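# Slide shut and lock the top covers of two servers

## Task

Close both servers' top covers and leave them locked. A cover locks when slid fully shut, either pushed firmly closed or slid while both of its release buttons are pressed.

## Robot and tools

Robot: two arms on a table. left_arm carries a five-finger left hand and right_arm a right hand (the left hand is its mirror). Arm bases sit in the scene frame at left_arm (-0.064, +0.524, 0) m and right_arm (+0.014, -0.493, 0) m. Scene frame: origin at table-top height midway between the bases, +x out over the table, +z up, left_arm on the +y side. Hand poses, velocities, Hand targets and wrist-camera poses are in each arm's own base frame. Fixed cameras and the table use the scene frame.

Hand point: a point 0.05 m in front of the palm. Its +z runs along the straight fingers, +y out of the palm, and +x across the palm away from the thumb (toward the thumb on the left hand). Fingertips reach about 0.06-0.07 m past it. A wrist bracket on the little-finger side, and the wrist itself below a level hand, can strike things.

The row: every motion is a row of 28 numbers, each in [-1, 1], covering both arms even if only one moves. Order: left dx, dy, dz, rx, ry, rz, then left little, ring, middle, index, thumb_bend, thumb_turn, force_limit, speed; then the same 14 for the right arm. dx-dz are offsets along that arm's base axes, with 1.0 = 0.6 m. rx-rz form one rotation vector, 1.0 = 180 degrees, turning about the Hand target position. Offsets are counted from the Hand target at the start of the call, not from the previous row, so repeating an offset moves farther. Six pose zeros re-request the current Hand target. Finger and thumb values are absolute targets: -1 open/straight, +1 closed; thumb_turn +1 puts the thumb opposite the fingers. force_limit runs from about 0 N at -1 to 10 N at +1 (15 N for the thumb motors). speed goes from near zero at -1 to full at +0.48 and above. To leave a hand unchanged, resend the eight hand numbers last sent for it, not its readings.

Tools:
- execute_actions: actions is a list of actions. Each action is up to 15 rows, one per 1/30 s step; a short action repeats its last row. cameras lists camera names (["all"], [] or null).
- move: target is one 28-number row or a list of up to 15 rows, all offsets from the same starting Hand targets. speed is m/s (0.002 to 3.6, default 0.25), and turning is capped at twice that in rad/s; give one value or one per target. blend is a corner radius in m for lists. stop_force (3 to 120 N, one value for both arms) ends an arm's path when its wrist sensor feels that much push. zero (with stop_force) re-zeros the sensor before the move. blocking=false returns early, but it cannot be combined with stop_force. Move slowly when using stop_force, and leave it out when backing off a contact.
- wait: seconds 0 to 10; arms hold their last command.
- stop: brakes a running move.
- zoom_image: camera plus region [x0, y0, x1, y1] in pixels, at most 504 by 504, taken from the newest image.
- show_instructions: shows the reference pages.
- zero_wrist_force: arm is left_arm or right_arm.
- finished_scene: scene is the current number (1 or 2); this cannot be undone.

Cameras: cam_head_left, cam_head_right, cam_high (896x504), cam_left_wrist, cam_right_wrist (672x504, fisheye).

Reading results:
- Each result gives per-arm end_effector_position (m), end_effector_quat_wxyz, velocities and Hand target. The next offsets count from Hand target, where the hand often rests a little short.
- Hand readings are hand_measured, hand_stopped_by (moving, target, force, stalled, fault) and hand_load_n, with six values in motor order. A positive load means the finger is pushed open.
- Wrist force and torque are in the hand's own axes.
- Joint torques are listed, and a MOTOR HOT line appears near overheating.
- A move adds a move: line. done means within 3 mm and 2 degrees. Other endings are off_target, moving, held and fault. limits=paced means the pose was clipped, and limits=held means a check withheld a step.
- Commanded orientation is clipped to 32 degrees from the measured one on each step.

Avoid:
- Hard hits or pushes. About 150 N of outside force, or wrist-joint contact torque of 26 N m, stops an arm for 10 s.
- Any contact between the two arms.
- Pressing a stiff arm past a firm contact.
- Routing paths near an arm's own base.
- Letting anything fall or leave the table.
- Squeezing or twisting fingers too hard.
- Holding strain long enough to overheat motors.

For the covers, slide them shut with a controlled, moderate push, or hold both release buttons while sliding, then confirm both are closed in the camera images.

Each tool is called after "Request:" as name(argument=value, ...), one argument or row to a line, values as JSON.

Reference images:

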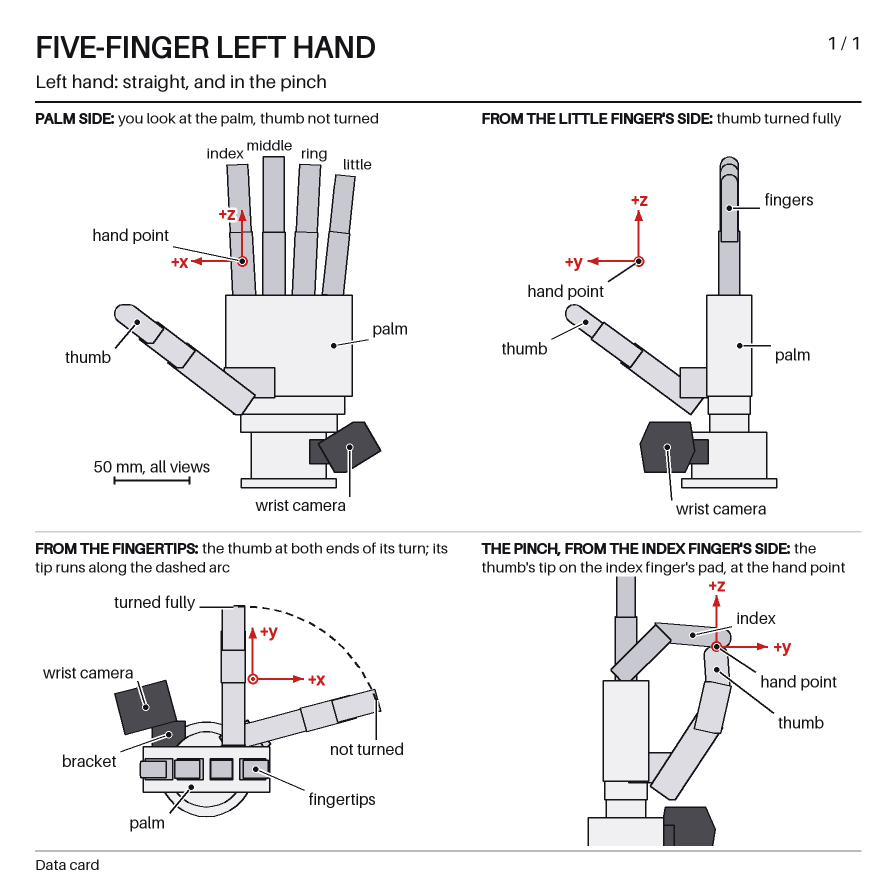

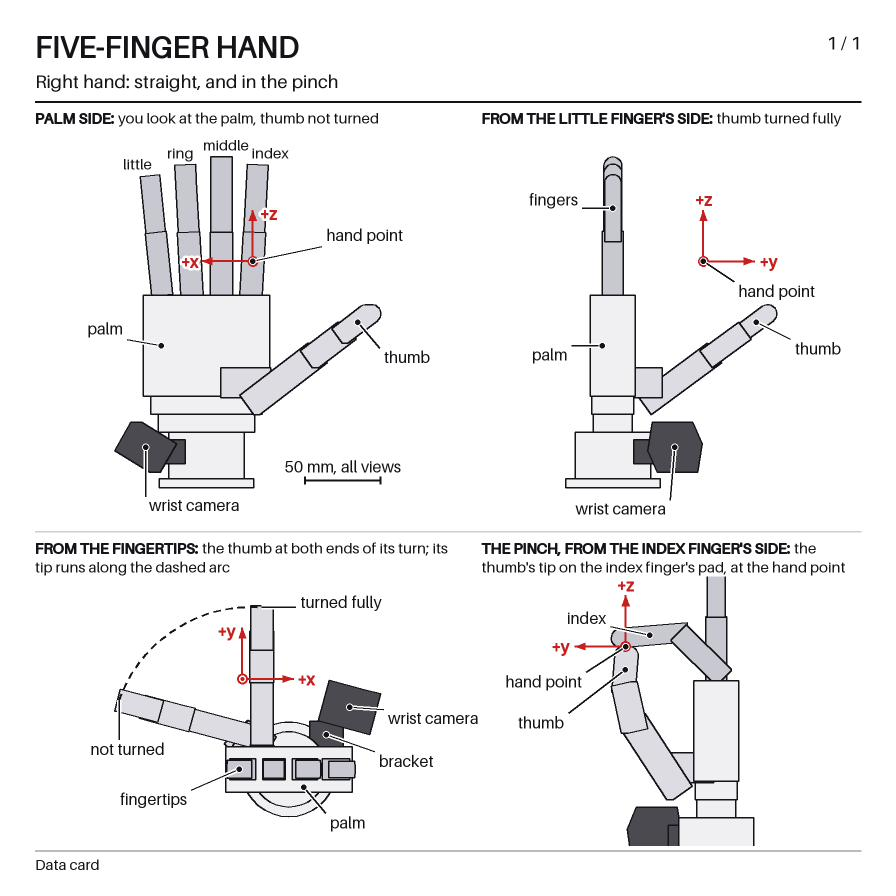

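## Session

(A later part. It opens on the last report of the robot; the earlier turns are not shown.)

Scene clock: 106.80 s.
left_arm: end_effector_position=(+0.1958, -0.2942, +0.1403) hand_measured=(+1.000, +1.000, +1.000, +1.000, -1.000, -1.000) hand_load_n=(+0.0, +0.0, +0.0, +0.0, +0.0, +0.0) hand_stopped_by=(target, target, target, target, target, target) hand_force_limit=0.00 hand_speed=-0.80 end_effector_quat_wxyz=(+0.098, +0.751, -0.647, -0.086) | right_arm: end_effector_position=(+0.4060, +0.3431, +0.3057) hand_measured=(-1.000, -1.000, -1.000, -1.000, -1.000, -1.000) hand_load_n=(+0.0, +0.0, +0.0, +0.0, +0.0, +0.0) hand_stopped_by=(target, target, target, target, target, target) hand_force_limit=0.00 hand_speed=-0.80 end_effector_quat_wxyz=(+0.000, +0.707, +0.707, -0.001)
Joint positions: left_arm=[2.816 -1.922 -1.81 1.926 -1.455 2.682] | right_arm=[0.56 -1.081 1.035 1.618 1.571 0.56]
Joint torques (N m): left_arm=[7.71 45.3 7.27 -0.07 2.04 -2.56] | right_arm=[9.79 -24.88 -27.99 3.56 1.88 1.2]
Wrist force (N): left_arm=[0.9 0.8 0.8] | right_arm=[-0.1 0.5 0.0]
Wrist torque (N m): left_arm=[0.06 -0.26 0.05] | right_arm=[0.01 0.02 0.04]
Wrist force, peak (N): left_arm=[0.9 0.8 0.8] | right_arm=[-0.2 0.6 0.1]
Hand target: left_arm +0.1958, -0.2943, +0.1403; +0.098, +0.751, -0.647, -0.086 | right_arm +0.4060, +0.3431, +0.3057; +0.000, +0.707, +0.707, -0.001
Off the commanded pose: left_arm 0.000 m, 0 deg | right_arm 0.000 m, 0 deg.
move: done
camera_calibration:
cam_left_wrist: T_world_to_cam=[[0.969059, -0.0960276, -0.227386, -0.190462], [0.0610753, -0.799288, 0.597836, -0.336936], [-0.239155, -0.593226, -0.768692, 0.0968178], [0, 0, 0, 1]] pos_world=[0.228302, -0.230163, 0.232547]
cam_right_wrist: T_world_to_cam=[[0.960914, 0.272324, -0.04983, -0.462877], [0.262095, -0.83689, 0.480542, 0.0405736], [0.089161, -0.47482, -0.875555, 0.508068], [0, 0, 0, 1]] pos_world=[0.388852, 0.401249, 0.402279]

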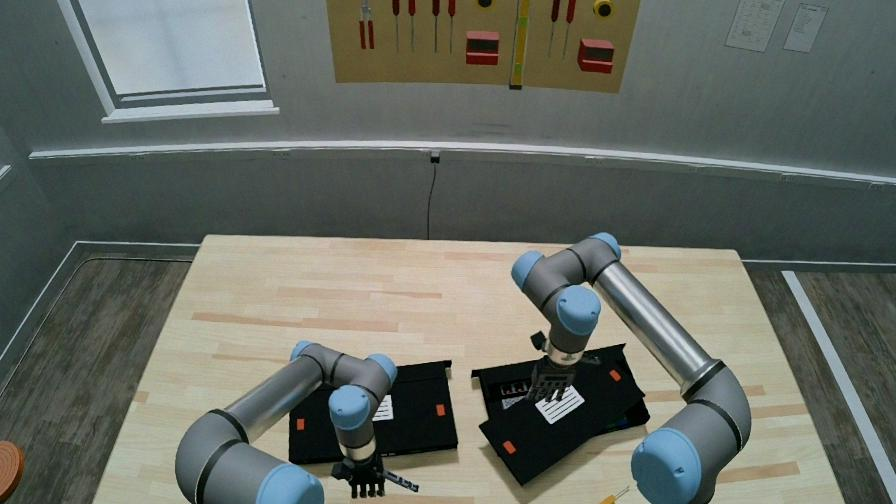

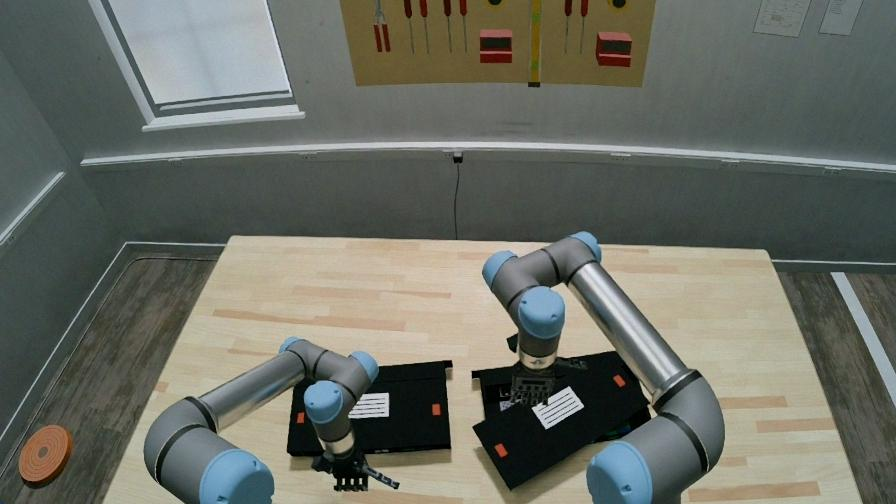

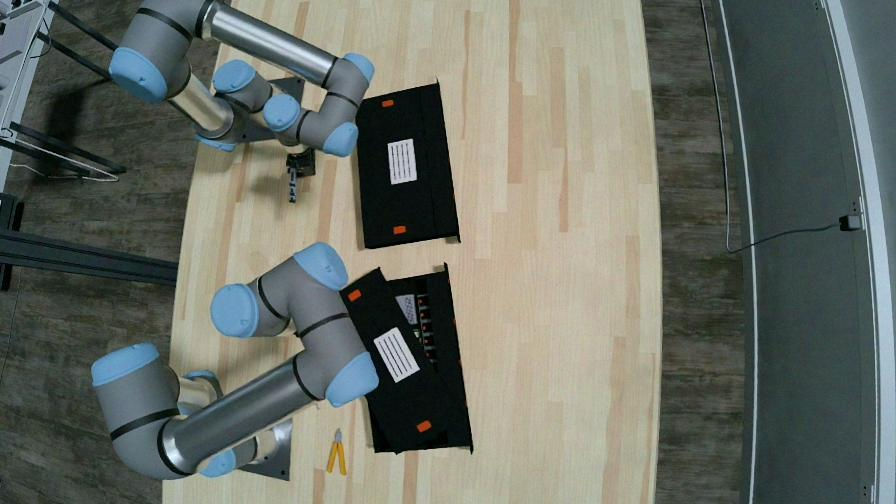

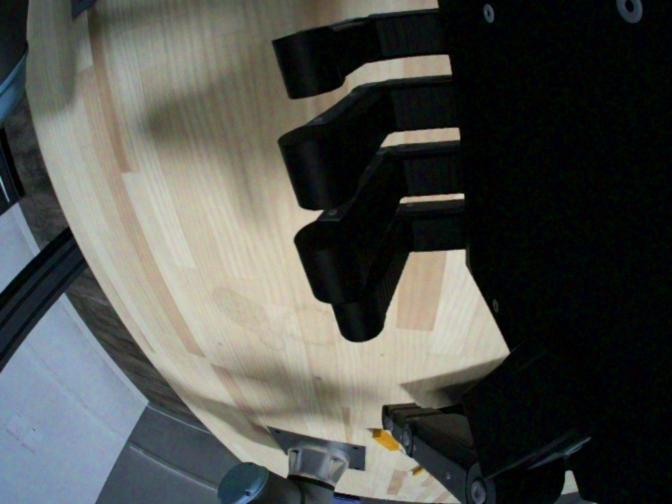

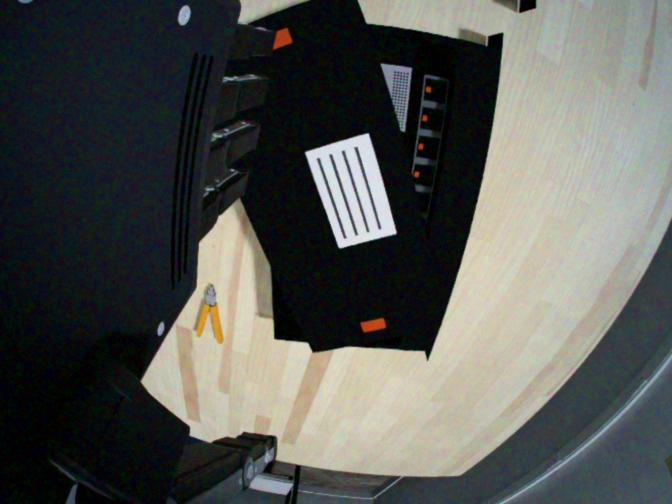

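Request:
move(
  target=[0,0,-0.175,0,0,0,1,1,1,1,-1,-1,0,-0.8,0,0,0.0,0,0,0,-1,-1,-1,-1,-1,-1,0,-0.8],
  speed=0.06,
  stop_force=5,
  cameras=["cam_left_wrist", "cam_high", "cam_head_left"],
)

Request:
zoom_image(
  camera="cam_high",
  region=[250, 60, 500, 260],
)

Request:
zoom_image(
  camera="cam_head_left",
  region=[270, 330, 470, 500],
)

Scene clock: 111.83 s.
left_arm: end_effector_position=(+0.1958, -0.2942, +0.0353) hand_measured=(+1.000, +1.000, +1.000, +1.000, -1.000, -1.000) hand_load_n=(+0.0, +0.0, +0.0, +0.0, +0.0, +0.0) hand_stopped_by=(target, target, target, target, target, target) hand_force_limit=0.00 hand_speed=-0.80 end_effector_quat_wxyz=(+0.098, +0.751, -0.647, -0.086) | right_arm: end_effector_position=(+0.4060, +0.3431, +0.3057) hand_measured=(-1.000, -1.000, -1.000, -1.000, -1.000, -1.000) hand_load_n=(+0.0, +0.0, +0.0, +0.0, +0.0, +0.0) hand_stopped_by=(target, target, target, target, target, target) hand_force_limit=0.00 hand_speed=-0.80 end_effector_quat_wxyz=(+0.000, +0.707, +0.707, -0.001)
Joint positions: left_arm=[2.816 -2.091 -1.894 2.18 -1.455 2.682] | right_arm=[0.56 -1.081 1.035 1.618 1.571 0.56]
Joint torques (N m): left_arm=[-6.57 19.55 3.68 0.01 1.91 -2.69] | right_arm=[8.9 -24.81 -29.08 3.52 1.94 1.26]
Wrist force (N): left_arm=[0.7 0.6 0.5] | right_arm=[-0.2 0.3 0.2]
Wrist torque (N m): left_arm=[0.07 -0.25 0.04] | right_arm=[-0.03 0.03 0.03]
Wrist force, peak (N): left_arm=[0.9 0.6 0.9] | right_arm=[-0.1 0.6 0.2]
Hand target: left_arm +0.1958, -0.2943, +0.0353; +0.098, +0.751, -0.647, -0.086 | right_arm +0.4060, +0.3431, +0.3057; +0.000, +0.707, +0.707, -0.001
Off the commanded pose: left_arm 0.000 m, 0 deg | right_arm 0.000 m, 0 deg.
move: done
camera_calibration:
cam_left_wrist: T_world_to_cam=[[0.969075, -0.0957828, -0.22742, -0.214281], [0.0612713, -0.79934, 0.597747, -0.274208], [-0.23904, -0.593196, -0.768751, 0.0160931], [0, 0, 0, 1]] pos_world=[0.228302, -0.230164, 0.127547]
Images, in order (width x height): cam_head_left 896x504, cam_high 896x504, cam_left_wrist 672x504.

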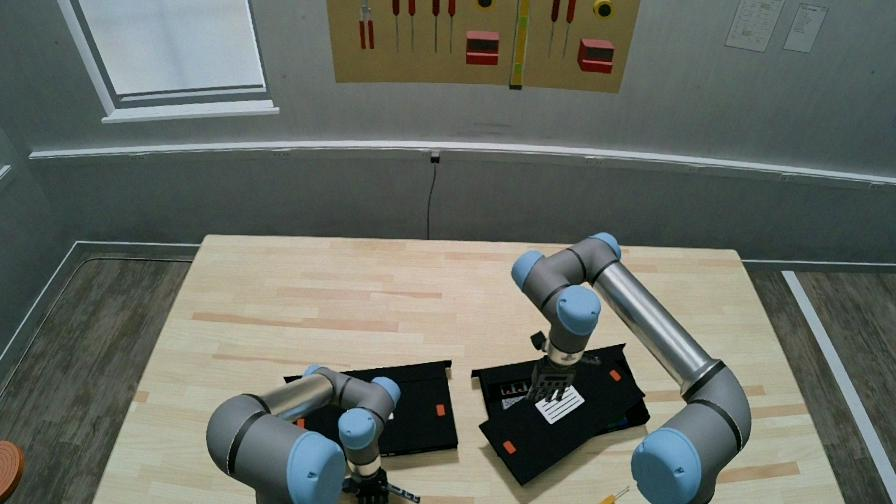

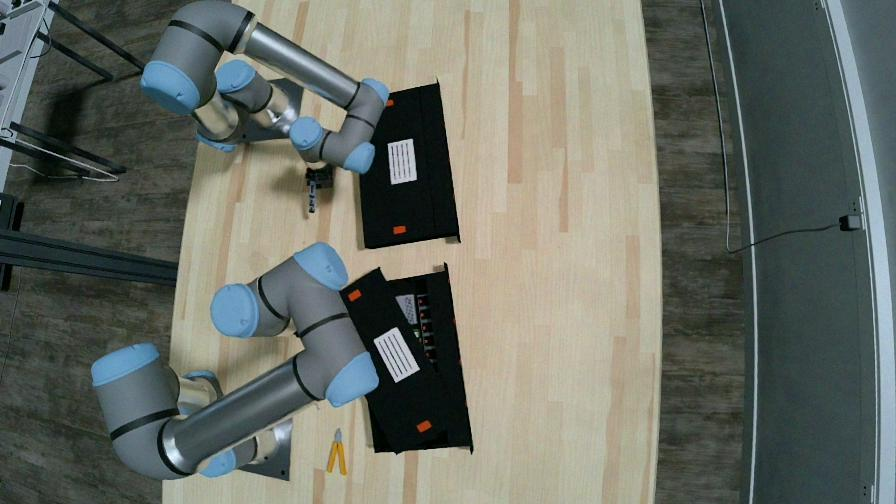

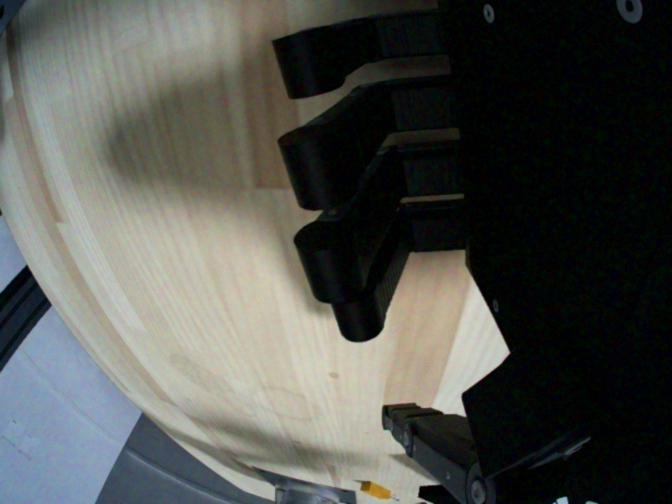

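Scaled by 2.016 from the camera's 896x504 image, which has a finer 1280x720 frame.

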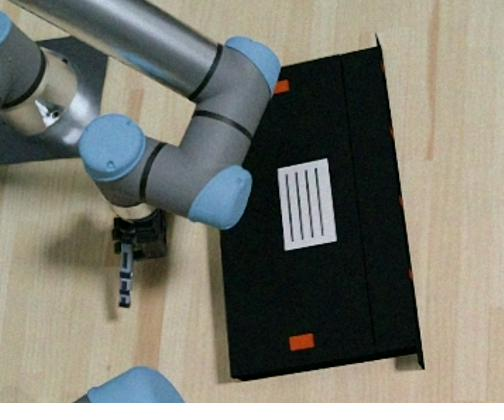

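Scaled by 2.520 from the camera's 896x504 image, which has a finer 1280x720 frame.

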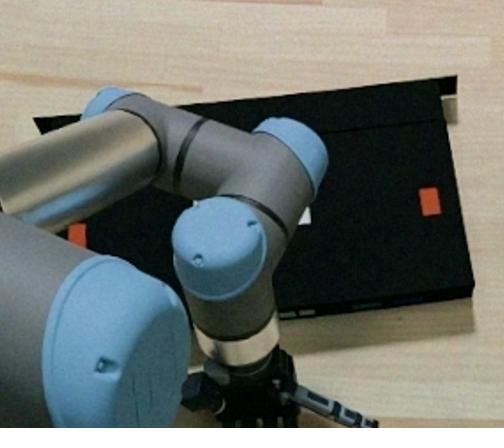

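Request:
move(
  target=[0.198,0.0296,0,0,0,0,1,1,1,1,-1,-1,0,-0.8,0,0,0.0,0,0,0,-1,-1,-1,-1,-1,-1,0,-0.8],
  speed=0.03,
  stop_force=25,
  cameras=["cam_high", "cam_head_left"],
)

Request:
zoom_image(
  camera="cam_high",
  region=[250, 60, 500, 260],
)

Request:
zoom_image(
  camera="cam_head_left",
  region=[270, 330, 470, 500],
)

Scene clock: 119.13 s.
left_arm: end_effector_position=(+0.2782, -0.2819, +0.0353) hand_measured=(+1.000, +1.000, +1.000, +1.000, -1.000, -1.000) hand_load_n=(+0.0, +0.0, +0.0, +0.5, +0.0, -0.5) hand_stopped_by=(target, target, target, target, target, target) hand_force_limit=0.00 hand_speed=-0.80 end_effector_quat_wxyz=(+0.098, +0.751, -0.647, -0.086) | right_arm: end_effector_position=(+0.4060, +0.3431, +0.3057) hand_measured=(-1.000, -1.000, -1.000, -1.000, -1.000, -1.000) hand_load_n=(+0.0, +0.0, +0.0, +0.0, +0.0, +0.0) hand_stopped_by=(target, target, target, target, target, target) hand_force_limit=0.00 hand_speed=-0.80 end_effector_quat_wxyz=(+0.000, +0.707, +0.707, -0.001)
Joint positions: left_arm=[2.902 -2.2 -1.695 2.081 -1.475 2.765] | right_arm=[0.56 -1.081 1.035 1.618 1.571 0.56]
Joint torques (N m): left_arm=[-3.15 54.7 11.41 -0.68 -0.14 -2.17] | right_arm=[8.27 -25.61 -28.8 3.4 1.87 1.3]
Wrist force (N): left_arm=[0.7 20.4 1.5] | right_arm=[-0.1 0.4 0.0]
Wrist torque (N m): left_arm=[1.01 -0.18 -1.15] | right_arm=[0.00 0.03 0.03]
Wrist force, peak (N): left_arm=[-1.9 60.4 18.5] | right_arm=[-0.4 0.4 0.2]
Hand target: left_arm +0.2782, -0.2819, +0.0354; +0.098, +0.751, -0.647, -0.086 (not the last commanded pose) | right_arm +0.4060, +0.3431, +0.3057; +0.000, +0.707, +0.707, -0.001
Off the commanded pose: left_arm 0.037 m, 0 deg | right_arm 0.000 m, 0 deg.
move: contact (left_arm)
Images, in order (width x height): cam_head_left 896x504, cam_high 896x504.

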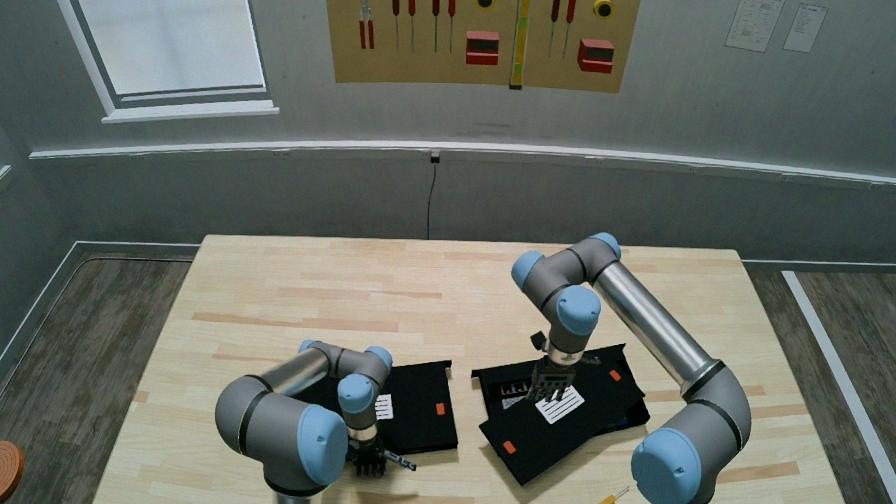

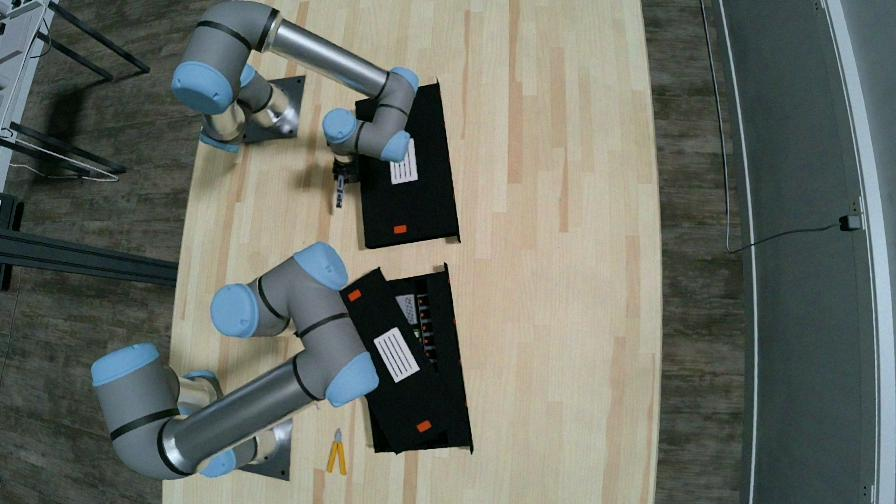

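Scaled by 2.016 from the camera's 896x504 image, which has a finer 1280x720 frame.

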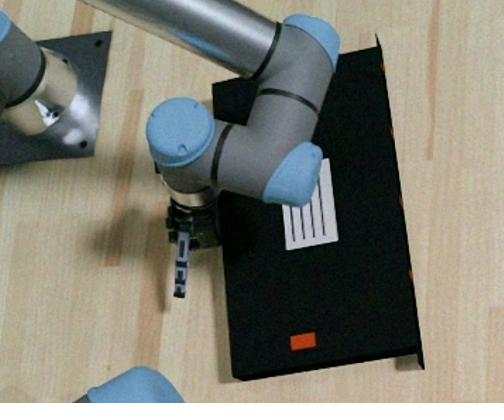

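Scaled by 2.520 from the camera's 896x504 image, which has a finer 1280x720 frame.

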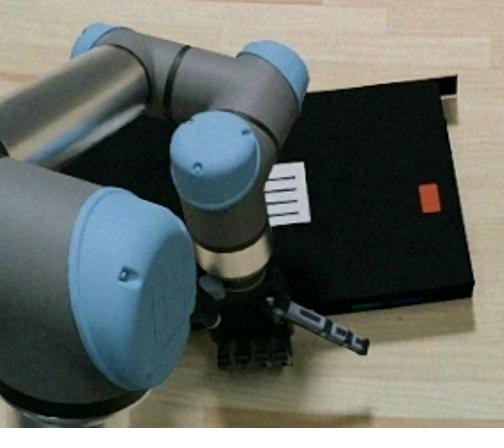

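Request:
zoom_image(
  camera="cam_high",
  region=[400, 150, 480, 250],
)

Scaled by 5.040 from the camera's 896x504 image, which has a finer 1280x720 frame.

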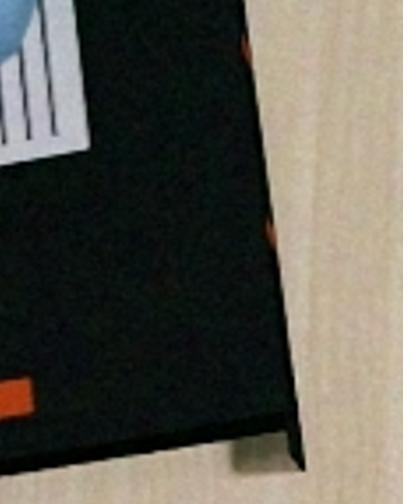

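Request:
move(
  target=[0.033,0.005,0,0,0,0,1,1,1,1,-1,-1,0,-0.8,0,0,0.0,0,0,0,-1,-1,-1,-1,-1,-1,0,-0.8],
  speed=0.01,
  stop_force=50,
  zero=false,
  cameras=["cam_high", "cam_head_left"],
)

Request:
zoom_image(
  camera="cam_high",
  region=[250, 60, 500, 260],
)

Scene clock: 124.43 s.
left_arm: end_effector_position=(+0.2789, -0.2819, +0.0355) hand_measured=(+1.000, +1.000, +1.000, +1.000, -1.000, -1.000) hand_load_n=(+0.0, +0.0, +0.0, +0.0, +0.0, +0.0) hand_stopped_by=(target, target, target, target, target, target) hand_force_limit=0.00 hand_speed=-0.80 end_effector_quat_wxyz=(+0.098, +0.751, -0.647, -0.086) | right_arm: end_effector_position=(+0.4060, +0.3431, +0.3057) hand_measured=(-1.000, -1.000, -1.000, -1.000, -1.000, -1.000) hand_load_n=(+0.0, +0.0, +0.0, +0.0, +0.0, +0.0) hand_stopped_by=(target, target, target, target, target, target) hand_force_limit=0.00 hand_speed=-0.80 end_effector_quat_wxyz=(+0.000, +0.707, +0.707, -0.001)
Joint positions: left_arm=[2.902 -2.201 -1.693 2.08 -1.475 2.766] | right_arm=[0.56 -1.081 1.035 1.618 1.571 0.56]
Joint torques (N m): left_arm=[3.32 61.32 26.09 7.86 -4.61 -1.43] | right_arm=[9.62 -25.53 -27.84 3.36 1.91 1.18]
Wrist force (N): left_arm=[-3.2 48.1 14.8] | right_arm=[0.0 0.6 0.1]
Wrist torque (N m): left_arm=[0.89 0.69 -3.06] | right_arm=[0.02 0.00 0.05]
Wrist force, peak (N): left_arm=[-3.4 59.9 18.3] | right_arm=[-0.3 0.6 0.1]
Hand target: left_arm +0.2788, -0.2819, +0.0355; +0.098, +0.751, -0.647, -0.086 (not the last commanded pose) | right_arm +0.4060, +0.3431, +0.3057; +0.000, +0.707, +0.707, -0.001
Off the commanded pose: left_arm 0.019 m, 0 deg | right_arm 0.000 m, 0 deg.
move: contact (left_arm)
Images, in order (width x height): cam_head_left 896x504, cam_high 896x504.

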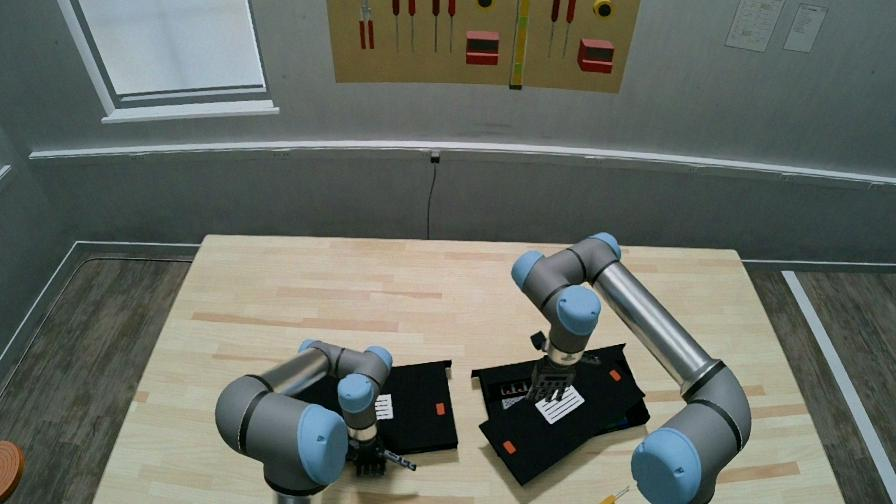

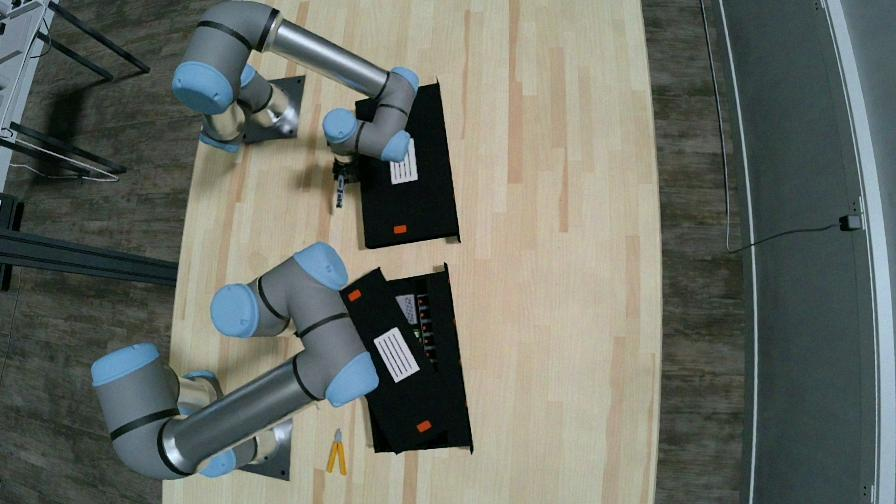

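Scaled by 2.016 from the camera's 896x504 image, which has a finer 1280x720 frame.

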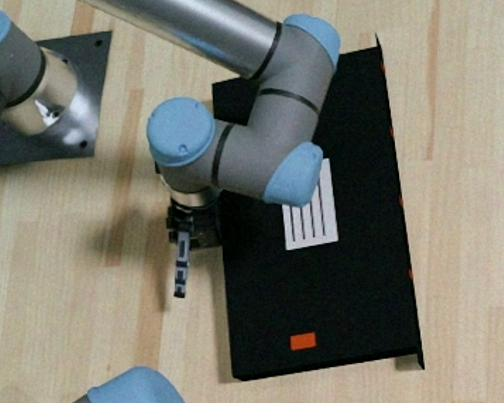

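Request:
move(
  target=[
    [-0.138,-0.021,0,0,0,0,1,1,1,1,-1,-1,0,-0.8,0.01,-0.2,0.0,0.1,0,0,-1,-1,-1,-1,-1,-1,0,-0.8],
    [-0.138,-0.021,0.275,0,0,0,1,1,1,1,-1,-1,0,-0.8,0.05,-0.767,-0.143,0.461,0,0,-1,-1,-1,-1,-1,-1,0,-0.8],
  ],
  cameras=["all"],
  blend=[0.02, 0],
)

Request:
zoom_image(
  camera="cam_right_wrist",
  region=[168, 0, 672, 504],
)

Request:
zoom_image(
  camera="cam_high",
  region=[340, 60, 500, 260],
)

Scene clock: 145.53 s.
left_arm: end_effector_position=(+0.1960, -0.2945, +0.2005) hand_measured=(+1.000, +1.000, +1.000, +1.000, -1.000, -1.000) hand_load_n=(+0.0, +0.0, +0.0, +0.0, +0.0, +0.0) hand_stopped_by=(target, target, target, target, target, target) hand_force_limit=0.00 hand_speed=-0.80 end_effector_quat_wxyz=(+0.098, +0.751, -0.647, -0.086) | right_arm: end_effector_position=(+0.4360, -0.1170, +0.2200) hand_measured=(-1.000, -1.000, -1.000, -1.000, -1.000, -1.000) hand_load_n=(+0.0, +0.5, +0.0, +0.0, +0.0, +0.0) hand_stopped_by=(target, target, target, target, target, target) hand_force_limit=0.00 hand_speed=-0.80 end_effector_quat_wxyz=(-0.468, +0.530, +0.530, +0.468)
Joint positions: left_arm=[2.816 -1.851 -1.731 1.777 -1.454 2.681] | right_arm=[-1.024 -0.874 1.767 2.104 1.029 -1.496]
Joint torques (N m): left_arm=[7.12 43.88 22.71 -5.3 -1.18 1.6] | right_arm=[-12.62 -25.91 -21.92 3.09 2 -1.44]
Wrist force (N): left_arm=[0.8 -1.0 1.5] | right_arm=[1.1 0.1 1.3]
Wrist torque (N m): left_arm=[-0.24 -0.24 0.09] | right_arm=[-0.17 0.23 0.16]
Wrist force, peak (N): left_arm=[-2.8 48.3 15.0] | right_arm=[1.1 0.1 1.3]
Hand target: left_arm +0.1960, -0.2945, +0.2005; +0.098, +0.751, -0.647, -0.086 | right_arm +0.4360, -0.1171, +0.2199; -0.468, +0.530, +0.530, +0.468
Off the commanded pose: left_arm 0.000 m, 0 deg | right_arm 0.000 m, 0 deg.
move: done
camera_calibration:
cam_left_wrist: T_world_to_cam=[[0.968969, -0.0955887, -0.227952, -0.176818], [0.0617801, -0.799278, 0.597778, -0.373186], [-0.239338, -0.593311, -0.76857, 0.142956], [0, 0, 0, 1]] pos_world=[0.228602, -0.230364, 0.292647]
cam_right_wrist: T_world_to_cam=[[0.960919, 0.0827835, 0.264161, -0.461805], [0.262074, -0.579406, -0.771755, -0.00562368], [0.0891676, 0.810824, -0.578458, 0.296958], [0, 0, 0, 1]] pos_world=[0.418752, -0.20581, 0.289428]

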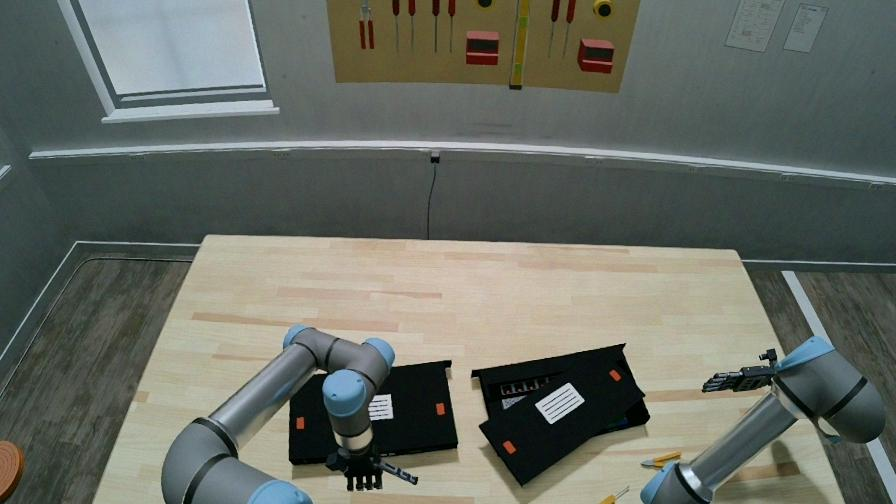

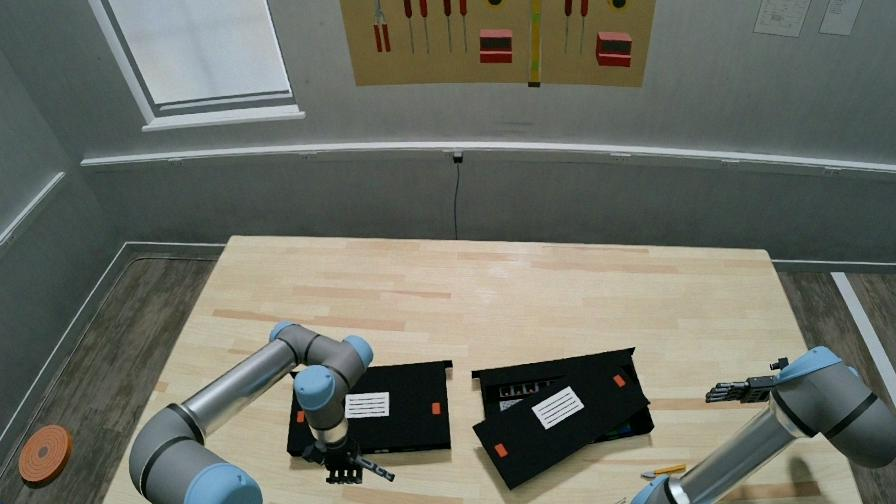

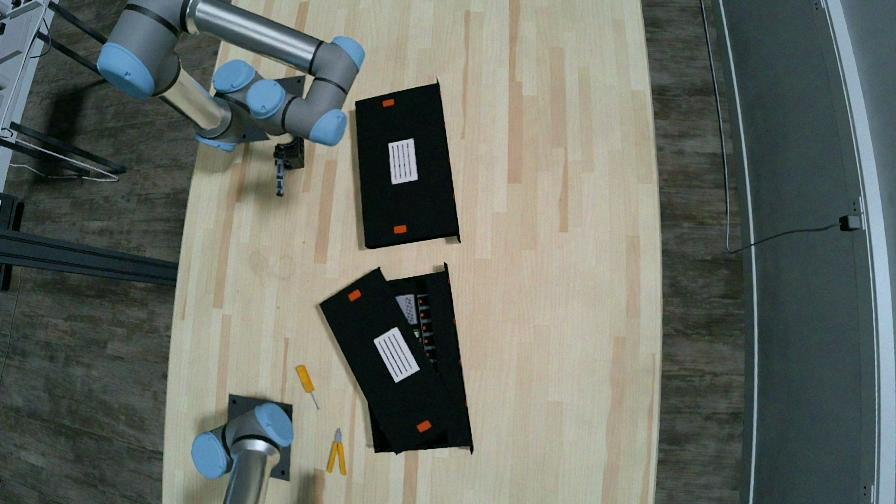

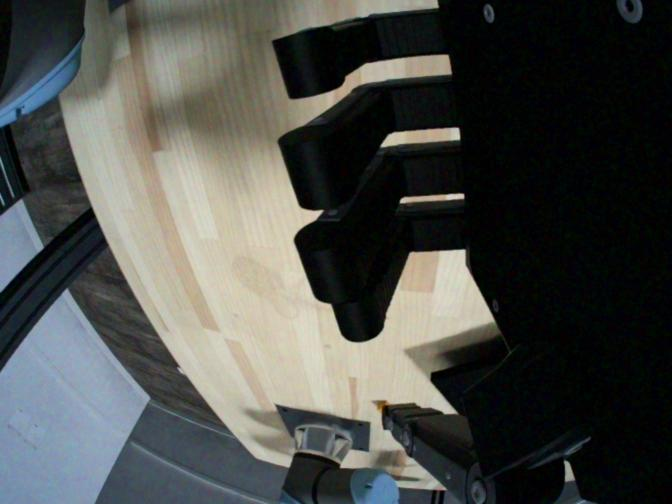

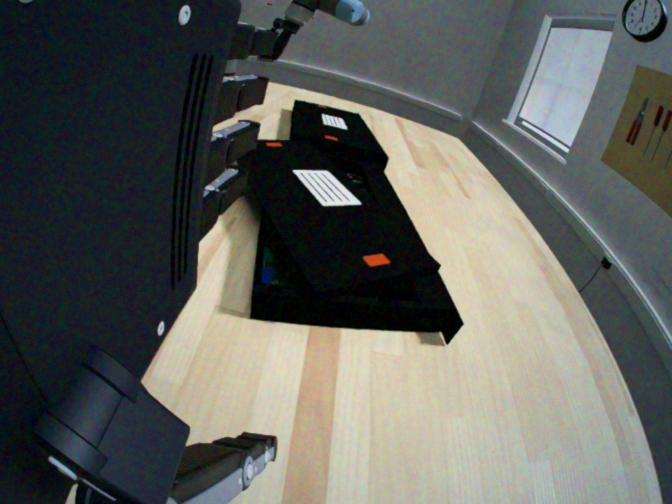

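Scaled by 1.000.

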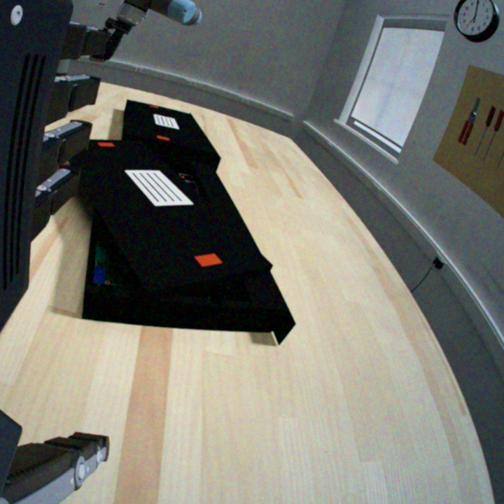

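Scaled by 2.520 from the camera's 896x504 image, which has a finer 1280x720 frame.

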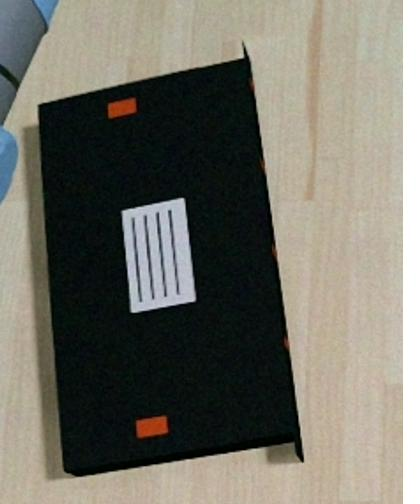

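Request:
zoom_image(
  camera="cam_right_wrist",
  region=[220, 80, 480, 340],
)

Request:
zoom_image(
  camera="cam_right_wrist",
  region=[240, 240, 470, 350],
)

Request:
zoom_image(
  camera="cam_head_right",
  region=[460, 340, 670, 500],
)

Scaled by 1.938 from the camera's 672x504 image, which has a finer 960x720 frame.

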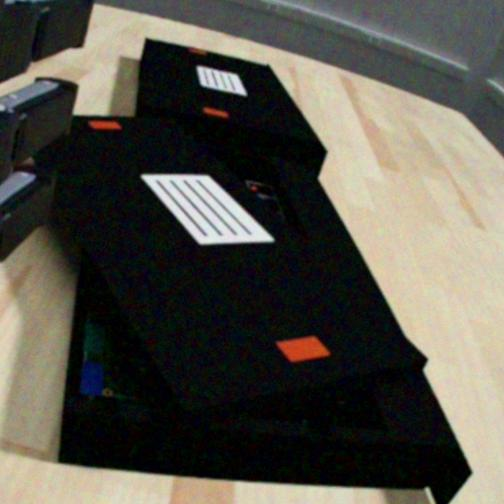

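Scaled by 2.191 from the camera's 672x504 image, which has a finer 960x720 frame.

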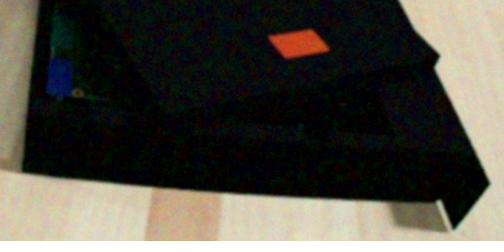

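Scaled by 2.400 from the camera's 896x504 image, which has a finer 1280x720 frame.

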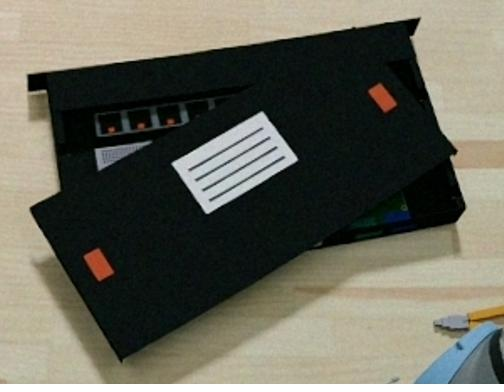

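Request:
move(
  target=[0.09,-0.259,0.117,0,0,0.556,-1,-1,-1,-1,-1,-1,0,-0.8,-0.027,0.362,0.133,-0.341,-0.3788,0.4281,1,1,-1,-1,-1,-1,0,-0.8],
)

Request:
move(
  target=[0.1175,-0.363,-0.117,0.0465,0.078,0.4554,-1,-1,-1,-1,-1,-1,0,-0.8,0.2155,0.179,-0.167,0,0,0.5333,1,1,-1,-1,-1,-1,0,-0.8],
  cameras=["all"],
)

Scene clock: 213.00 s.
left_arm: end_effector_position=(+0.2500, -0.4498, +0.2707) hand_measured=(-1.000, -1.000, -1.000, -1.000, -1.000, -1.000) hand_load_n=(+0.0, +0.0, +0.5, +0.0, +0.0, +0.0) hand_stopped_by=(target, target, target, target, target, target) hand_force_limit=0.00 hand_speed=-0.80 end_effector_quat_wxyz=(+0.129, +0.978, +0.160, +0.020) | right_arm: end_effector_position=(+0.4198, +0.1001, +0.2997) hand_measured=(+1.000, +1.000, -1.000, -1.000, -1.000, -1.000) hand_load_n=(+0.5, +0.0, +0.0, +0.0, +0.0, +0.0) hand_stopped_by=(target, target, target, target, target, target) hand_force_limit=0.00 hand_speed=-0.80 end_effector_quat_wxyz=(+0.000, -0.052, +0.999, +0.000)
Joint positions: left_arm=[2.409 -1.747 -1.552 1.956 -1.441 0.5] | right_arm=[-0.249 -1.376 1.451 1.495 1.57 -1.924]
Joint torques (N m): left_arm=[-7.79 12.76 24.74 -4.45 -1.43 -2.74] | right_arm=[10.42 -39.39 -28.69 1.16 1.8 -1.57]
Wrist force (N): left_arm=[0.8 -0.8 1.3] | right_arm=[0.0 0.4 0.1]
Wrist torque (N m): left_arm=[-0.19 -0.22 0.09] | right_arm=[-0.01 0.01 0.04]
Wrist force, peak (N): left_arm=[1.0 -1.1 1.6] | right_arm=[1.1 0.1 1.6]
Hand target: left_arm +0.2500, -0.4499, +0.2707; +0.129, +0.978, +0.160, +0.020 | right_arm +0.4198, +0.1001, +0.2997; +0.001, -0.052, +0.999, +0.000
Off the commanded pose: left_arm 0.000 m, 0 deg | right_arm 0.000 m, 0 deg.
move: done

Scene clock: 217.00 s.
left_arm: end_effector_position=(+0.3200, -0.6662, +0.1998) hand_measured=(-1.000, -1.000, -1.000, -1.000, -1.000, -1.000) hand_load_n=(+0.0, +0.0, +0.0, +0.0, +0.0, +0.0) hand_stopped_by=(target, target, target, target, target, target) hand_force_limit=0.00 hand_speed=-0.80 end_effector_quat_wxyz=(+0.140, +0.660, +0.735, -0.063) | right_arm: end_effector_position=(+0.5491, +0.2075, +0.1995) hand_measured=(+1.000, +1.000, -1.000, -1.000, -1.000, -1.000) hand_load_n=(+0.0, +0.0, +0.0, +0.0, +0.0, +0.0) hand_stopped_by=(target, target, target, target, target, target) hand_force_limit=0.00 hand_speed=-0.80 end_effector_quat_wxyz=(+0.000, +0.777, -0.630, +0.000)
Joint positions: left_arm=[2.122 -2.737 -0.035 1.507 -1.53 -1.133] | right_arm=[0.09 -0.653 0.579 1.645 1.57 -3.26]
Joint torques (N m): left_arm=[8.6 74.9 23.97 0.87 1.75 -2.71] | right_arm=[9.9 -38.72 -28.64 3.78 1.86 -1.89]
Wrist force (N): left_arm=[0.5 -1.0 1.3] | right_arm=[-0.1 0.3 0.1]
Wrist torque (N m): left_arm=[-0.24 -0.13 0.10] | right_arm=[-0.01 0.02 0.03]
Wrist force, peak (N): left_arm=[1.0 -1.5 1.2] | right_arm=[-0.4 -0.2 0.5]
Hand target: left_arm +0.3205, -0.6677, +0.2005; +0.000, +0.636, +0.772, +0.000 | right_arm +0.5491, +0.2075, +0.1995; +0.000, +0.777, -0.630, +0.000
Off the commanded pose: left_arm 0.002 m, 18 deg | right_arm 0.000 m, 0 deg.
elbow stopped short (left arm): the move would have taken joint 3 (elbow) straighter than the controller allows.
move: off_target (left_arm)
camera_calibration:
cam_left_wrist: T_world_to_cam=[[-0.983851, 0.117378, -0.135131, 0.41571], [0.0677478, 0.94299, 0.325852, 0.535553], [0.165675, 0.311435, -0.935714, 0.458108], [0, 0, 0, 1]] pos_world=[0.296817, -0.696487, 0.310322]
cam_right_wrist: T_world_to_cam=[[-0.883621, -0.465584, -0.0494455, 0.597155], [-0.429665, 0.7644, 0.48071, -0.0118682], [-0.186014, 0.44601, -0.875485, 0.297945], [0, 0, 0, 1]] pos_world=[0.577982, 0.154211, 0.296078]

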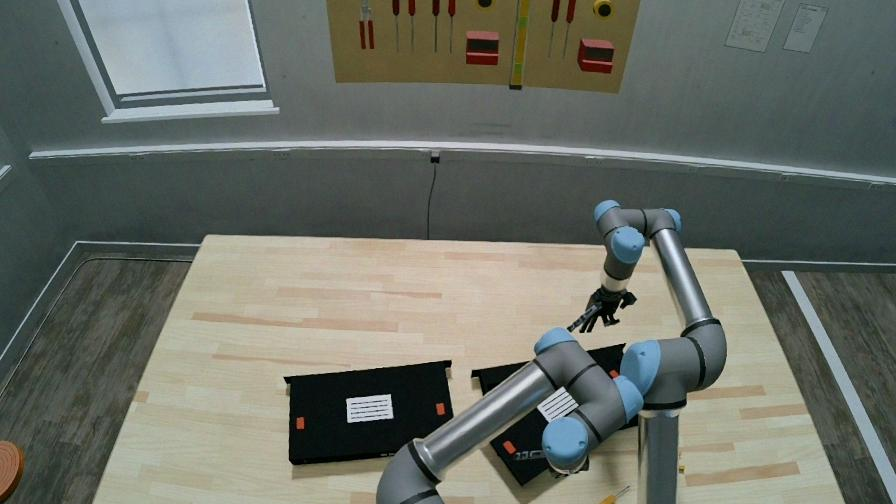

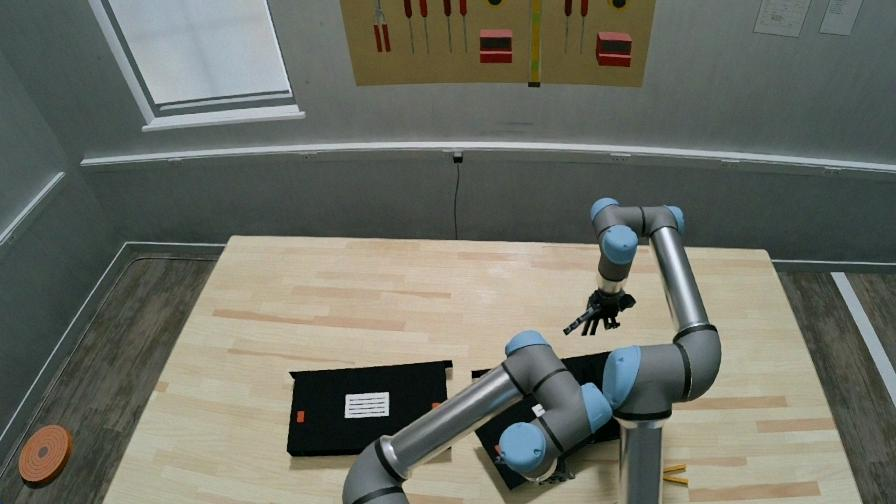

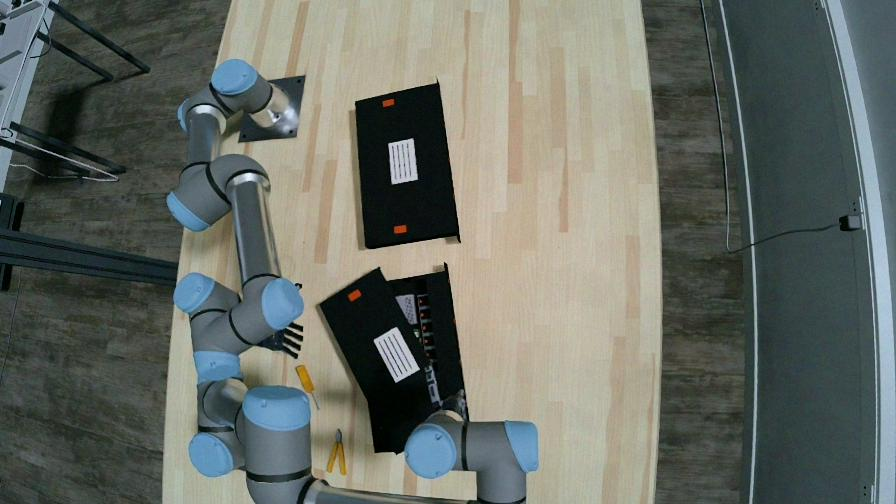

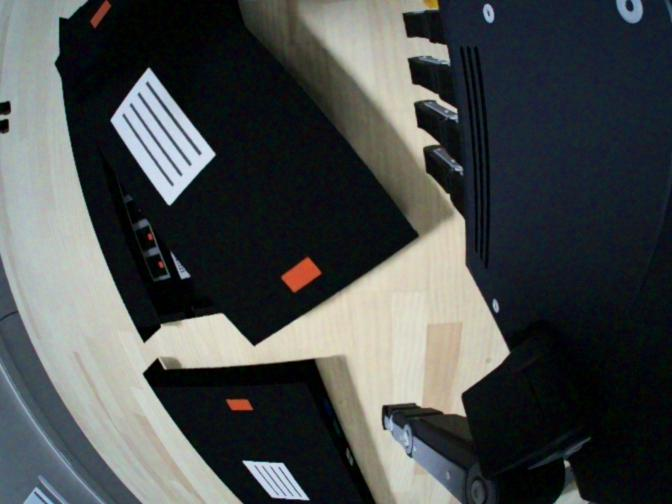

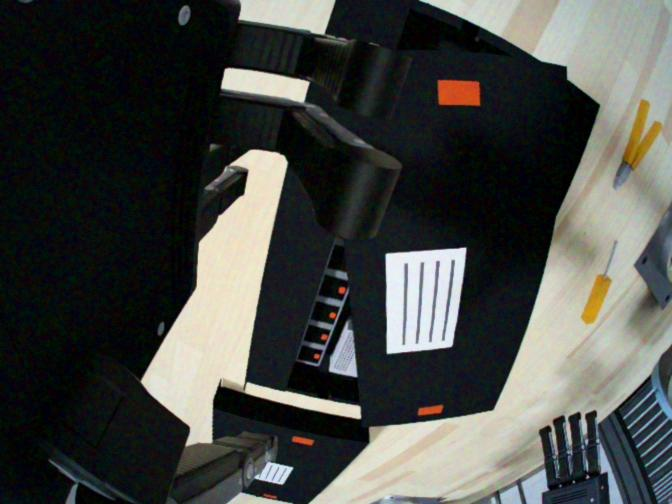

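Request:
zoom_image(
  camera="cam_left_wrist",
  region=[140, 180, 440, 400],
)

Request:
zoom_image(
  camera="cam_right_wrist",
  region=[330, 0, 620, 200],
)

Scaled by 1.680 from the camera's 672x504 image, which has a finer 960x720 frame.

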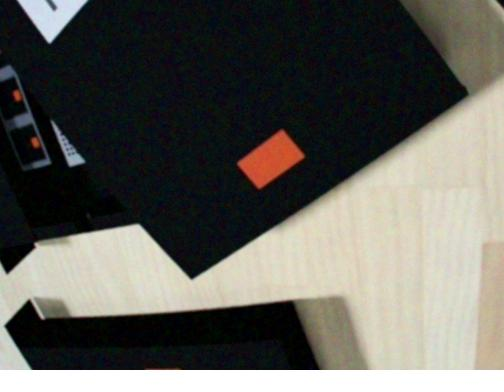

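Scaled by 1.738 from the camera's 672x504 image, which has a finer 960x720 frame.

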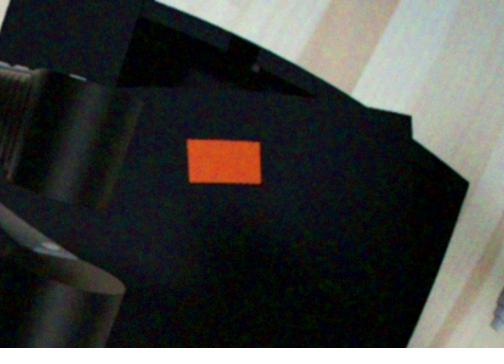

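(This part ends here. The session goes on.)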